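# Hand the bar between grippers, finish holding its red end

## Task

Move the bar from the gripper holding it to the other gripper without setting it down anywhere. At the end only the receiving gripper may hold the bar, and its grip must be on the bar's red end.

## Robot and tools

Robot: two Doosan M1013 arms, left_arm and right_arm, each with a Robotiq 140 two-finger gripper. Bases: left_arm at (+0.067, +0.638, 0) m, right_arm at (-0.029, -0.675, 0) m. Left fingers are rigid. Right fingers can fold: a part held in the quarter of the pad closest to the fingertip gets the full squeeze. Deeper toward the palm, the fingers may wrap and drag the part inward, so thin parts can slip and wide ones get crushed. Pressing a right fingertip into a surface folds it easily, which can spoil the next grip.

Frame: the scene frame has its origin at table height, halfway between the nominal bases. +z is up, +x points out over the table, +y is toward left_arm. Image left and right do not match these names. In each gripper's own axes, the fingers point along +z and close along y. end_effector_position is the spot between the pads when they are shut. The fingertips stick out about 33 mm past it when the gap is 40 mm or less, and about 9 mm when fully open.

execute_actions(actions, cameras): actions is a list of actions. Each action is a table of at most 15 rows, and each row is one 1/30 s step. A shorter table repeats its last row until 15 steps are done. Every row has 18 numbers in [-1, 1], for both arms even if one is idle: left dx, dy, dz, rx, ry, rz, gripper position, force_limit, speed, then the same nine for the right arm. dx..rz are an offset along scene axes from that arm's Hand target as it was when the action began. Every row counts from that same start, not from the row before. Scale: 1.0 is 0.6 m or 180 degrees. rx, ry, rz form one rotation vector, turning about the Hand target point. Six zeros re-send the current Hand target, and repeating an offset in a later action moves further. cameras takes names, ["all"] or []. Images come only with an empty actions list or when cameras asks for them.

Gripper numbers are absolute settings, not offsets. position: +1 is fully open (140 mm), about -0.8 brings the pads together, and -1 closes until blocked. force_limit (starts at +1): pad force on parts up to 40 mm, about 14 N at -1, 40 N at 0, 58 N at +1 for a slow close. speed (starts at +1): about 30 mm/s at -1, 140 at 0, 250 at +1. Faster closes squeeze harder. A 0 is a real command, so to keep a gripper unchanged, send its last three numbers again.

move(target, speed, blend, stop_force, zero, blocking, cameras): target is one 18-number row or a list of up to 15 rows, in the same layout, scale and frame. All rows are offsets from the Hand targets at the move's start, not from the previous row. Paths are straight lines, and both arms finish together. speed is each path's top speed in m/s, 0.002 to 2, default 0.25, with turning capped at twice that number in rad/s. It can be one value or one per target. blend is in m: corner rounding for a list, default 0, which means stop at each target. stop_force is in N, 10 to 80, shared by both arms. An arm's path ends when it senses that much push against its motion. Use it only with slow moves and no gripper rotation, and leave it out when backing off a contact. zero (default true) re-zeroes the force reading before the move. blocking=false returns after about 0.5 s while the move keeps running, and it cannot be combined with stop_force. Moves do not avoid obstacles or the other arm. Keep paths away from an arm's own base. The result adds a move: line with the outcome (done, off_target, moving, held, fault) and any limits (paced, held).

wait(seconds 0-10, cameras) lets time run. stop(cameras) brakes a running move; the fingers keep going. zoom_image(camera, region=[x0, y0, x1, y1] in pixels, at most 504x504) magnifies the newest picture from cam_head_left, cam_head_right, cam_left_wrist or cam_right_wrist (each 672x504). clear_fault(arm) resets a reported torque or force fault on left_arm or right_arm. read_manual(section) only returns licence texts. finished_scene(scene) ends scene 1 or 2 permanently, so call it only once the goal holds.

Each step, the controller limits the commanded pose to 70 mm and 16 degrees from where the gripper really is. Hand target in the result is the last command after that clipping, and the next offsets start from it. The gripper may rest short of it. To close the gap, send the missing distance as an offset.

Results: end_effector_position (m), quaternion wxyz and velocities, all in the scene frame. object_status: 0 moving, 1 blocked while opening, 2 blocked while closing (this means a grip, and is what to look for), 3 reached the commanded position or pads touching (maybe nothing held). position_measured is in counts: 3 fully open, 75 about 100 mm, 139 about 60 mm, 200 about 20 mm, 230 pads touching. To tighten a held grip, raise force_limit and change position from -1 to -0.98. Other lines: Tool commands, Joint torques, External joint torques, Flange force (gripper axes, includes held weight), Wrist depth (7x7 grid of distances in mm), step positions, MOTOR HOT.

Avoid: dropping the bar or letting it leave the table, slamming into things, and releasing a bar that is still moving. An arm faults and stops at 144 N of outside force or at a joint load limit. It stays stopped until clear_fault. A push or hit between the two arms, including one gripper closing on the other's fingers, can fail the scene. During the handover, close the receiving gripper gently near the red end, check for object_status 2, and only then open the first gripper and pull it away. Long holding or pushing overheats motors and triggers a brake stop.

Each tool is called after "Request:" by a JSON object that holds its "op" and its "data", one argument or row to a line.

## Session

Request:
{"op": "execute_actions", "data": {
  "actions": []
}}

Scene clock: 0.00 s.
left_arm: end_effector_position=(+0.4770, +0.0473, +0.2359) position_measured=187 object_status=3 end_effector_quat_wxyz=(+0.064, -0.560, +0.825, +0.042) | right_arm: end_effector_position=(+0.6205, -0.6549, +0.3220) position_measured=3 object_status=3 end_effector_quat_wxyz=(+0.000, +1.000, +0.016, +0.000)
Joint positions: left_arm=[-1.103 0.352 1.528 0.123 1.359 2.419] | right_arm=[-0.053 0.164 1.605 0 1.373 1.518]
Joint velocities: within noise
Joint torques (N m): no reading
External joint torques (N m): no reading
Flange force (N): no reading
Wrist depth (mm): cam_left_wrist=[- 300 310 91 89 - - / 354 343 335 98 102 - 339 / - 371 372 109 111 362 379 / - - - 125 125 386 405 / - 77 87 136 120 85 76 / - - 58 157 - - 75 / - - - 196 - - -] | cam_right_wrist=[- - 409 - - - - / - - - 434 434 - - / - - - 461 - - - / 483 125 - - - 146 119 / - 117 - - - - 111 / - - - - - 586 - / - - - - - - -]
Hand target: left_arm +0.4770, +0.0473, +0.2359; +0.064, -0.560, +0.825, +0.042 | right_arm +0.6205, -0.6549, +0.3220; +0.000, +1.000, +0.016, +0.000
Tool commands: left_gripper/position=-0.458824 left_gripper/force_limit=+1.0 left_gripper/speed=+1.0 right_gripper/position=+1.0 right_gripper/force_limit=+1.0 right_gripper/speed=+1.0
camera_calibration:
cam_left_wrist: T_world_to_cam=[[-0.931465, 0.363707, -0.00947225, 0.434799], [0.313949, 0.816646, 0.484278, -0.298071], [0.183871, 0.448114, -0.874863, 0.235691], [0, 0, 0, 1]] pos_world=[0.455243, -0.0203373, 0.354665]

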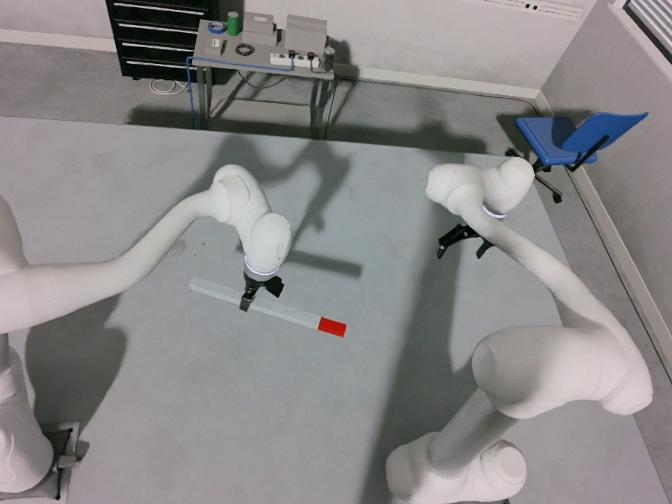

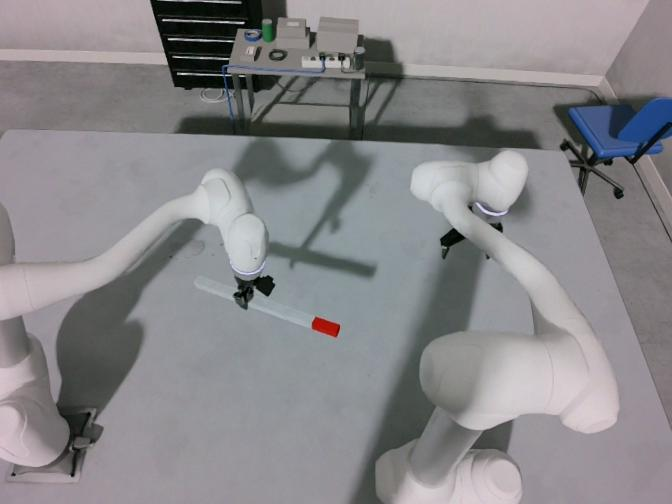

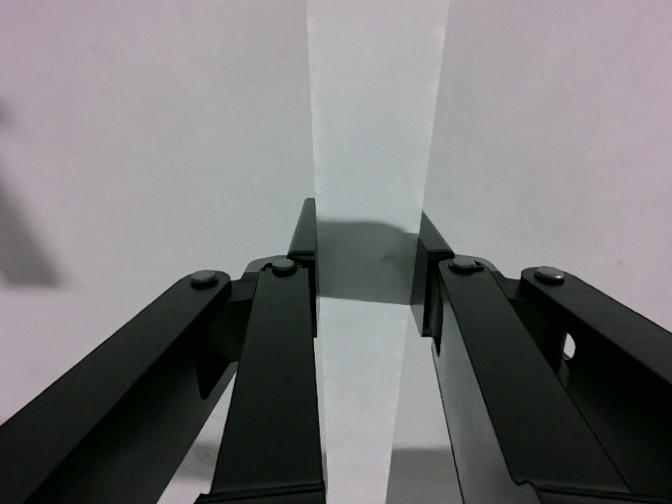

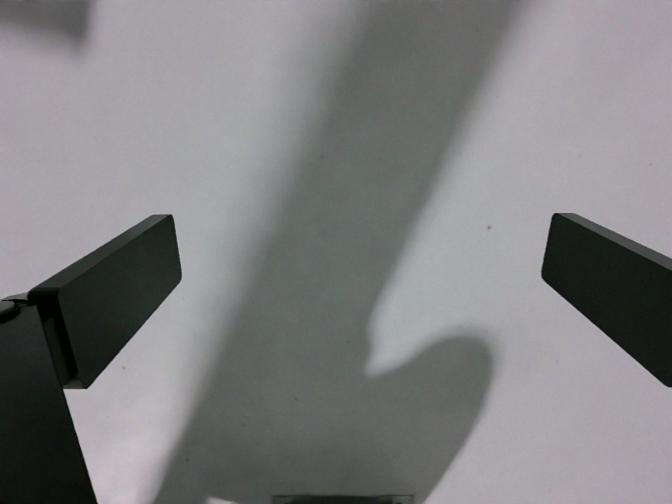

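Request:
{"op": "move", "data": {
  "target": [0,0,0,0,0,0,-0.458824,1,1,-0.409,0.692,0.172,0.0636,0.046,-0.6185,0.3,-1,0],
  "speed": 0.5,
  "cameras": ["cam_right_wrist","cam_head_left"]
}}

Scene clock: 27.83 s.
left_arm: end_effector_position=(+0.4770, +0.0473, +0.2359) position_measured=187 object_status=3 end_effector_quat_wxyz=(+0.064, -0.560, +0.825, +0.042) | right_arm: end_effector_position=(+0.3751, -0.2397, +0.4252) position_measured=91 object_status=3 end_effector_quat_wxyz=(+0.086, -0.571, +0.815, +0.060)
Joint positions: left_arm=[-1.103 0.352 1.528 0.123 1.359 2.419] | right_arm=[0.676 -0.046 1.655 0.105 1.351 4.184]
Joint torques (N m): left_arm=[-1.33 -85.2 -42.36 4.1 0.24 0.31] | right_arm=[1.14 -38.31 -43.85 4.4 -0.59 0.04]
External joint torques (N m): left_arm=[1.25 9.16 2.39 0.26 0.01 -0.31] | right_arm=[-1.12 1.06 1.91 0.1 0.14 -0.04]
Flange force (N): left_arm=[5.4 -7.9 6.7] | right_arm=[2.8 -1.4 2.6]
Wrist depth (mm): cam_left_wrist=[- 315 - 91 92 314 - / 335 - - 98 102 339 - / 384 - - 109 357 - - / 409 - - 125 108 398 426 / - 77 87 136 120 86 76 / - - 58 158 - - 74 / - - - 195 - - -] | cam_right_wrist=[- - - - - - - / 594 - - - 536 - - / - - - 289 - 560 - / - - 129 323 - 123 - / - 72 - 394 - 114 86 / - 61 - 429 - - - / - - 1036 353 346 - -]
Hand target: left_arm +0.4770, +0.0473, +0.2359; +0.064, -0.560, +0.825, +0.042 | right_arm +0.3751, -0.2397, +0.4252; +0.086, -0.571, +0.815, +0.060
Off the commanded pose: left_arm 0.000 m, 0 deg | right_arm 0.000 m, 0 deg.
move: done
camera_calibration:
cam_right_wrist: T_world_to_cam=[[-0.939221, 0.343313, 0.000435973, 0.443374], [0.288314, 0.788064, 0.543902, -0.147984], [0.186385, 0.51097, -0.839148, 0.549473], [0, 0, 0, 1]] pos_world=[0.356678, -0.31636, 0.541385]
Images, in order (width x height): cam_head_left 672x504, cam_right_wrist 672x504.

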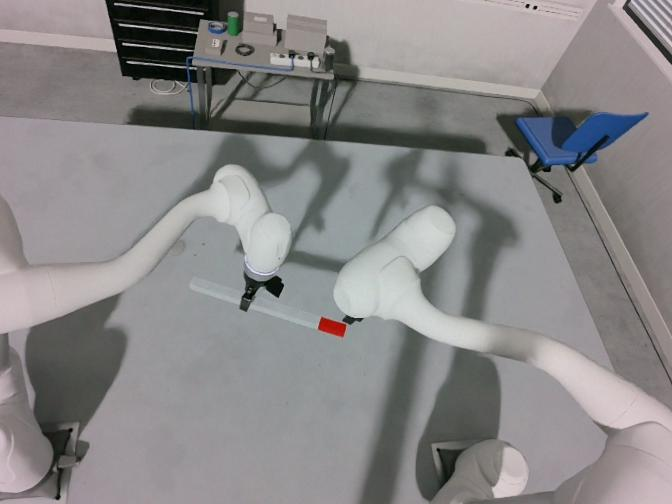

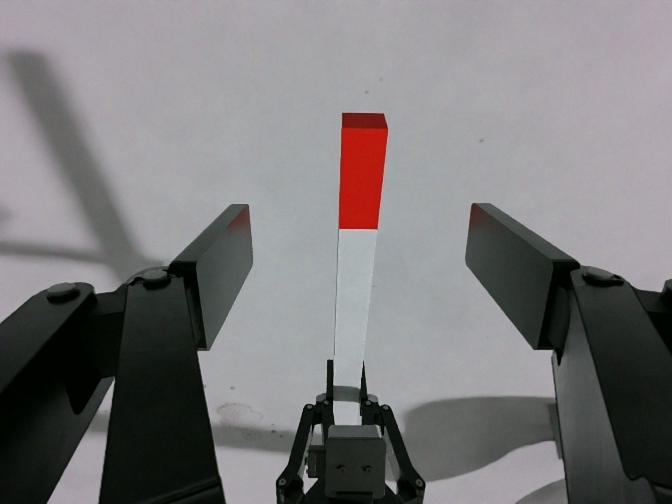

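Request:
{"op": "move", "data": {
  "target": [0,0,0,0,0,0,-0.458824,1,1,0.0022,0.0553,-0.2428,0,0,-0.01,0.3,-1,0],
  "speed": 0.2,
  "cameras": ["cam_right_wrist"]
}}

Scene clock: 50.60 s.
left_arm: end_effector_position=(+0.4770, +0.0473, +0.2359) position_measured=187 object_status=3 end_effector_quat_wxyz=(+0.064, -0.560, +0.825, +0.042) | right_arm: end_effector_position=(+0.3764, -0.2065, +0.2796) position_measured=91 object_status=3 end_effector_quat_wxyz=(+0.087, -0.558, +0.823, +0.059)
Joint positions: left_arm=[-1.103 0.352 1.528 0.123 1.359 2.419] | right_arm=[0.723 0.033 1.841 0.1 1.078 4.238]
Joint torques (N m): left_arm=[-1.45 -85.37 -42.21 4.09 0.23 0.32] | right_arm=[1.47 -44.75 -42.45 4.22 -0.46 -0.07]
External joint torques (N m): left_arm=[1.4 10.12 2.38 0.26 0.01 -0.32] | right_arm=[-1.51 1.31 2.09 0.05 -0.02 0.07]
Flange force (N): left_arm=[6.2 -9.3 7.0] | right_arm=[3.1 -1.9 2.9]
Wrist depth (mm): cam_left_wrist=[- 320 - 91 91 310 309 / 354 334 341 98 98 - - / - 365 - 109 109 - 378 / - - - 126 107 93 411 / - 77 87 136 120 86 76 / - - 58 - - - 74 / - - - 195 - - -] | cam_right_wrist=[- - - - - 356 353 / 379 - 386 144 - - - / 431 - - 126 127 - - / - - 129 144 469 123 - / - 72 - 168 - 114 86 / - 60 - 201 - - - / - - - 255 - - -]
Hand target: left_arm +0.4770, +0.0473, +0.2359; +0.064, -0.560, +0.825, +0.042 | right_arm +0.3764, -0.2065, +0.2795; +0.087, -0.558, +0.823, +0.059
Off the commanded pose: left_arm 0.000 m, 0 deg | right_arm 0.000 m, 0 deg.
move: done
camera_calibration:
cam_right_wrist: T_world_to_cam=[[-0.928, 0.37258, 0.000336962, 0.435117], [0.312812, 0.77864, 0.543938, -0.106516], [0.202398, 0.50488, -0.839125, 0.402793], [0, 0, 0, 1]] pos_world=[0.355583, -0.28254, 0.395785]
Images, in order (width x height): cam_right_wrist 672x504.

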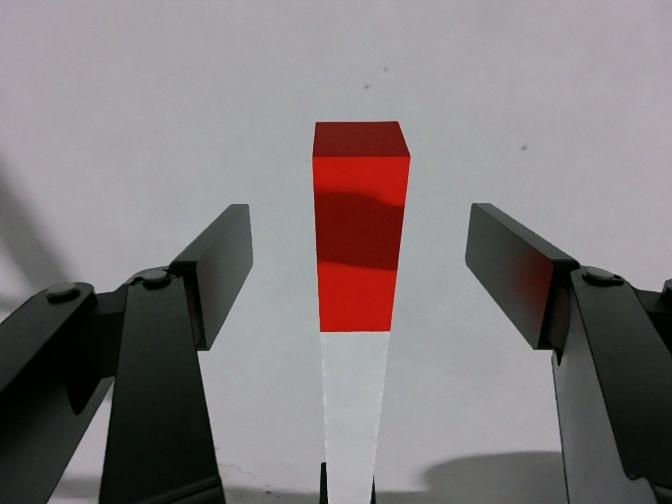

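Request:
{"op": "move", "data": {
  "target": [
    [0,0,0,0,0,0,-0.458824,1,1,-0.0006,-0.0016,0.0082,0,0,0,0.3,-1,0],
    [0,0,0,0,0,0,-0.458824,1,1,-0.0006,-0.0016,0.0082,0,0,0,-1,1,-1]
  ],
  "speed": 0.1,
  "cameras": ["cam_right_wrist"]
}}

Request:
{"op": "wait", "data": {
  "seconds": 0.2
}}

Scene clock: 61.23 s.
left_arm: end_effector_position=(+0.4770, +0.0473, +0.2359) position_measured=187 object_status=3 end_effector_quat_wxyz=(+0.064, -0.560, +0.825, +0.042) | right_arm: end_effector_position=(+0.3761, -0.2075, +0.2845) position_measured=188 object_status=0 end_effector_quat_wxyz=(+0.087, -0.558, +0.823, +0.058)
Joint positions: left_arm=[-1.103 0.352 1.528 0.123 1.359 2.419] | right_arm=[0.722 0.029 1.836 0.099 1.088 4.238]
Joint torques (N m): left_arm=[1.26 -85.19 -46.73 4.84 -2.25 -0.94] | right_arm=[7.89 -43.82 -41.02 6.74 0.39 -1]
External joint torques (N m): left_arm=[-1.22 9.93 6.89 -0.49 2.49 0.94] | right_arm=[-7.93 0.36 0.65 -2.46 -0.86 1]
Flange force (N): left_arm=[3.2 -1.0 8.3] | right_arm=[5.6 -10.1 1.1]
Wrist depth (mm): cam_left_wrist=[295 317 - 91 89 - - / - 342 333 98 100 349 329 / 370 374 - 109 111 359 374 / 398 410 112 125 117 394 395 / - 77 87 132 121 86 77 / - - 58 158 - - 74 / - - - 195 - - -] | cam_right_wrist=[- 355 348 - - 359 368 / - - - 382 - - - / 440 - - 132 135 - - / - - 99 146 109 94 - / - 76 81 170 120 84 70 / - 70 - 210 - 60 74 / - - - 250 - - -]
Hand target: left_arm +0.4770, +0.0473, +0.2359; +0.064, -0.560, +0.825, +0.042 | right_arm +0.3760, -0.2075, +0.2844; +0.087, -0.558, +0.823, +0.059
Off the commanded pose: left_arm 0.000 m, 0 deg | right_arm 0.000 m, 0 deg.
move: done
camera_calibration:
cam_right_wrist: T_world_to_cam=[[-0.927975, 0.372642, 0.000335601, 0.435089], [0.31289, 0.778686, 0.543827, -0.108325], [0.202392, 0.504763, -0.839197, 0.407438], [0, 0, 0, 1]] pos_world=[0.355183, -0.283441, 0.400685]
Images, in order (width x height): cam_right_wrist 672x504.

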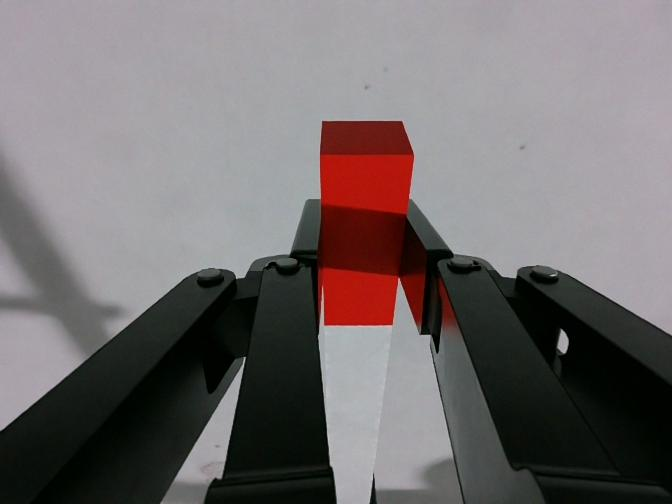

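Scene clock: 61.43 s.
left_arm: end_effector_position=(+0.4770, +0.0473, +0.2359) position_measured=187 object_status=3 end_effector_quat_wxyz=(+0.064, -0.560, +0.825, +0.042) | right_arm: end_effector_position=(+0.3761, -0.2075, +0.2845) position_measured=188 object_status=2 end_effector_quat_wxyz=(+0.087, -0.558, +0.823, +0.058)
Joint positions: left_arm=[-1.103 0.352 1.528 0.123 1.359 2.419] | right_arm=[0.722 0.029 1.836 0.099 1.088 4.238]
Joint torques (N m): left_arm=[1.32 -85.09 -46.83 4.83 -2.28 -0.94] | right_arm=[8.09 -43.78 -41.01 6.75 0.42 -1.01]
External joint torques (N m): left_arm=[-1.09 9.8 7.12 -0.48 2.53 0.94] | right_arm=[-8.03 0.2 0.61 -2.47 -0.89 1.01]
Flange force (N): left_arm=[2.7 -0.6 8.5] | right_arm=[5.8 -10.1 0.9]
Wrist depth (mm): cam_left_wrist=[- - - 91 89 313 312 / - - - 98 98 - 342 / 372 - 370 109 356 - - / - - - 126 108 93 - / - 77 87 136 120 85 76 / - - 58 158 - - 74 / - - - 195 - - -] | cam_right_wrist=[- 377 - - - - 359 / - 394 381 148 - - - / - - - 132 133 434 - / - - 100 146 109 94 - / - 77 81 170 120 84 70 / - 70 - 210 - 60 74 / - - - 249 - - -]
Hand target: left_arm +0.4770, +0.0473, +0.2359; +0.064, -0.560, +0.825, +0.042 | right_arm +0.3760, -0.2075, +0.2844; +0.087, -0.558, +0.823, +0.059
Tool commands: left_gripper/position=-0.458824 left_gripper/force_limit=+1.0 left_gripper/speed=+1.0 right_gripper/position=-1.0 right_gripper/force_limit=+1.0 right_gripper/speed=-1.0
Off the commanded pose: left_arm 0.000 m, 0 deg | right_arm 0.000 m, 0 deg.
wait: 0.20 s; at rest by 0.17 s

Request:
{"op": "move", "data": {
  "target": [
    [0,0,0,0,0,0,-0.458824,1,1,0,0,0,0,0,0,-0.3,1,-0.5],
    [0,0,0,0,0,0,-0.458824,1,1,0,0,0,0,0,0,-1,1,0.6]
  ]
}}

Request:
{"op": "wait", "data": {
  "seconds": 0.5
}}

Scene clock: 76.20 s.
left_arm: end_effector_position=(+0.4770, +0.0473, +0.2359) position_measured=187 object_status=3 end_effector_quat_wxyz=(+0.064, -0.560, +0.825, +0.042) | right_arm: end_effector_position=(+0.3760, -0.2075, +0.2845) position_measured=190 object_status=2 end_effector_quat_wxyz=(+0.087, -0.558, +0.823, +0.059)
Joint positions: left_arm=[-1.103 0.352 1.528 0.123 1.359 2.419] | right_arm=[0.722 0.029 1.836 0.099 1.088 4.238]
Joint torques (N m): left_arm=[2.1 -85 -46.72 5.11 -2.19 -0.95] | right_arm=[8.58 -43.81 -40.31 6.72 0.8 -1.16]
External joint torques (N m): left_arm=[-2.05 8.69 6.52 -0.72 2.42 0.95] | right_arm=[-8.55 0.14 -0.28 -2.43 -1.29 1.16]
Flange force (N): left_arm=[3.2 0.6 7.3] | right_arm=[4.8 -11.2 0.6]
Wrist depth (mm): cam_left_wrist=[- 314 - 91 89 312 313 / - 342 348 98 102 333 369 / - - 372 109 111 - 371 / - - 389 125 107 92 406 / - 77 87 136 120 86 80 / - - 58 157 - - 75 / - - - 195 - - -] | cam_right_wrist=[- - - - 375 - - / - - - 151 - - - / - - - 132 132 - - / - - 100 146 120 101 463 / - 76 81 170 120 84 70 / - 70 - 210 - 60 73 / - - - 250 - - -]
Hand target: left_arm +0.4770, +0.0473, +0.2359; +0.064, -0.560, +0.825, +0.042 | right_arm +0.3760, -0.2075, +0.2844; +0.087, -0.558, +0.823, +0.059
Off the commanded pose: left_arm 0.000 m, 0 deg | right_arm 0.000 m, 0 deg.
move: done

Scene clock: 76.70 s.
left_arm: end_effector_position=(+0.4770, +0.0473, +0.2359) position_measured=187 object_status=3 end_effector_quat_wxyz=(+0.064, -0.560, +0.825, +0.042) | right_arm: end_effector_position=(+0.3760, -0.2075, +0.2845) position_measured=190 object_status=2 end_effector_quat_wxyz=(+0.087, -0.558, +0.823, +0.059)
Joint positions: left_arm=[-1.103 0.352 1.528 0.123 1.359 2.419] | right_arm=[0.722 0.029 1.836 0.099 1.088 4.238]
Joint torques (N m): left_arm=[2.15 -85.17 -46.67 5.16 -2.18 -0.94] | right_arm=[8.35 -43.75 -40.17 6.66 0.94 -1.09]
External joint torques (N m): left_arm=[-2.11 10.12 6.96 -0.82 2.42 0.94] | right_arm=[-8.34 0.11 -0.35 -2.36 -1.41 1.09]
Flange force (N): left_arm=[4.2 -0.3 8.4] | right_arm=[4.6 -10.9 0.8]
Wrist depth (mm): cam_left_wrist=[322 322 - 91 89 305 296 / 343 - - 98 98 - 333 / - - - 107 110 369 361 / - 415 408 125 107 389 - / 438 77 87 136 121 86 77 / - - 58 158 - - 74 / - - - 195 - - -] | cam_right_wrist=[- - - 361 - - 354 / - - - 149 - - - / - - - 132 133 - - / - - 99 146 120 93 - / - 77 81 170 120 84 71 / - 70 - 210 - 60 73 / - - - - - - -]
Hand target: left_arm +0.4770, +0.0473, +0.2359; +0.064, -0.560, +0.825, +0.042 | right_arm +0.3760, -0.2075, +0.2844; +0.087, -0.558, +0.823, +0.059
Tool commands: left_gripper/position=-0.458824 left_gripper/force_limit=+1.0 left_gripper/speed=+1.0 right_gripper/position=-1.0 right_gripper/force_limit=+1.0 right_gripper/speed=+0.6
Off the commanded pose: left_arm 0.000 m, 0 deg | right_arm 0.000 m, 0 deg.
wait: 0.50 s; at rest by 0.17 s

Request:
{"op": "move", "data": {
  "target": [
    [0,0,0,0,0,0,0.3,1,-0.8,0,0,0,0,0,0,-1,1,0.6],
    [0.02,0.06,0.22,0,0,0,0.3,1,-0.8,0,0,0,0,0,0,-1,1,0.6]
  ],
  "cameras": ["cam_right_wrist","cam_head_right","cam_left_wrist"]
}}

Scene clock: 83.63 s.
left_arm: end_effector_position=(+0.4889, +0.0833, +0.3679) position_measured=91 object_status=3 end_effector_quat_wxyz=(+0.064, -0.560, +0.825, +0.042) | right_arm: end_effector_position=(+0.3760, -0.2075, +0.2844) position_measured=190 object_status=2 end_effector_quat_wxyz=(+0.087, -0.558, +0.823, +0.059)
Joint positions: left_arm=[-1.064 0.271 1.396 0.124 1.566 2.483] | right_arm=[0.722 0.029 1.836 0.099 1.088 4.238]
Joint torques (N m): left_arm=[-1.51 -76.05 -42.37 4.29 0.23 0.34] | right_arm=[1.7 -46.54 -44.56 4.53 -1.25 -0.1]
External joint torques (N m): left_arm=[1.28 7 0.87 0.25 -0.01 -0.34] | right_arm=[-1.79 3.25 3.95 -0.24 0.76 0.1]
Flange force (N): left_arm=[4.7 -8.7 1.9] | right_arm=[3.6 -2.3 4.9]
Wrist depth (mm): cam_left_wrist=[- 450 415 209 417 419 - / 477 451 - 228 455 469 - / - - 474 258 - 505 - / - 100 131 289 - 124 541 / - 82 615 605 618 108 75 / - - 740 - - - - / - - 776 - - - -] | cam_right_wrist=[- - - - - - - / - - 388 148 - - 382 / - 451 453 131 140 443 - / - - 102 146 143 471 490 / - 77 81 170 120 84 71 / - 69 - 210 - 60 73 / - - - 264 - - -]
Hand target: left_arm +0.4890, +0.0833, +0.3679; +0.064, -0.560, +0.825, +0.042 | right_arm +0.3760, -0.2075, +0.2844; +0.087, -0.558, +0.823, +0.059
Off the commanded pose: left_arm 0.000 m, 0 deg | right_arm 0.000 m, 0 deg.
move: done
camera_calibration:
cam_left_wrist: T_world_to_cam=[[-0.931472, 0.36369, -0.00944067, 0.434122], [0.313934, 0.81661, 0.484348, -0.395189], [0.183862, 0.448193, -0.874824, 0.332818], [0, 0, 0, 1]] pos_world=[0.467243, 0.015663, 0.486665]
cam_right_wrist: T_world_to_cam=[[-0.928001, 0.372577, 0.000445014, 0.435035], [0.31288, 0.778662, 0.543867, -0.10829], [0.202285, 0.504848, -0.839172, 0.407405], [0, 0, 0, 1]] pos_world=[0.355183, -0.283441, 0.400585]
Images, in order (width x height): cam_head_right 672x504, cam_left_wrist 672x504, cam_right_wrist 672x504.

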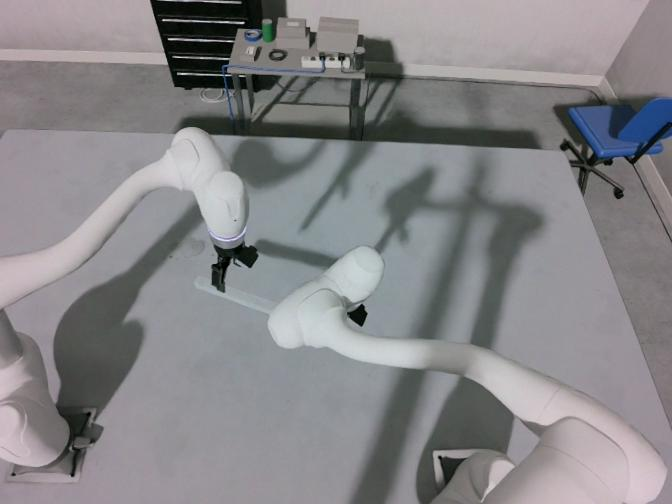

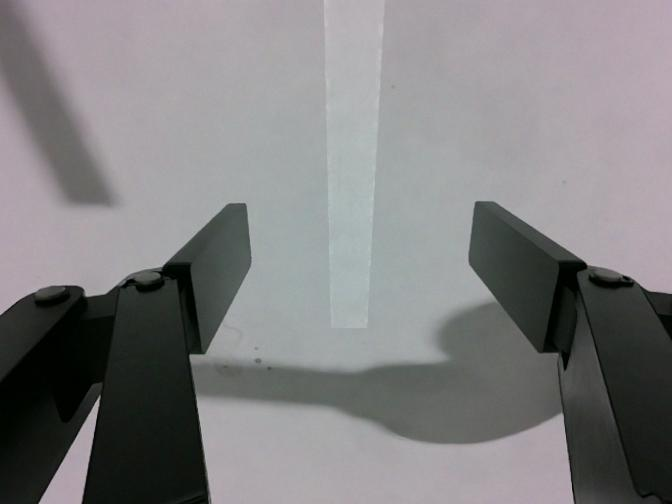

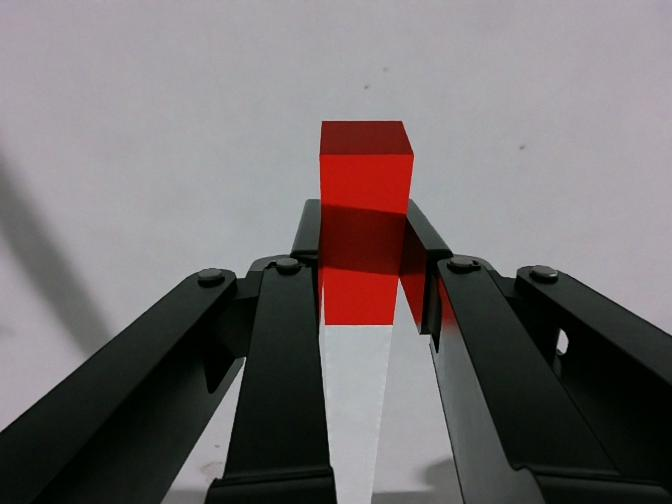

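Held without slipping.

Request:
{"op": "finished_scene", "data": {
  "scene": 2
}}

The scene is finished: the task was done.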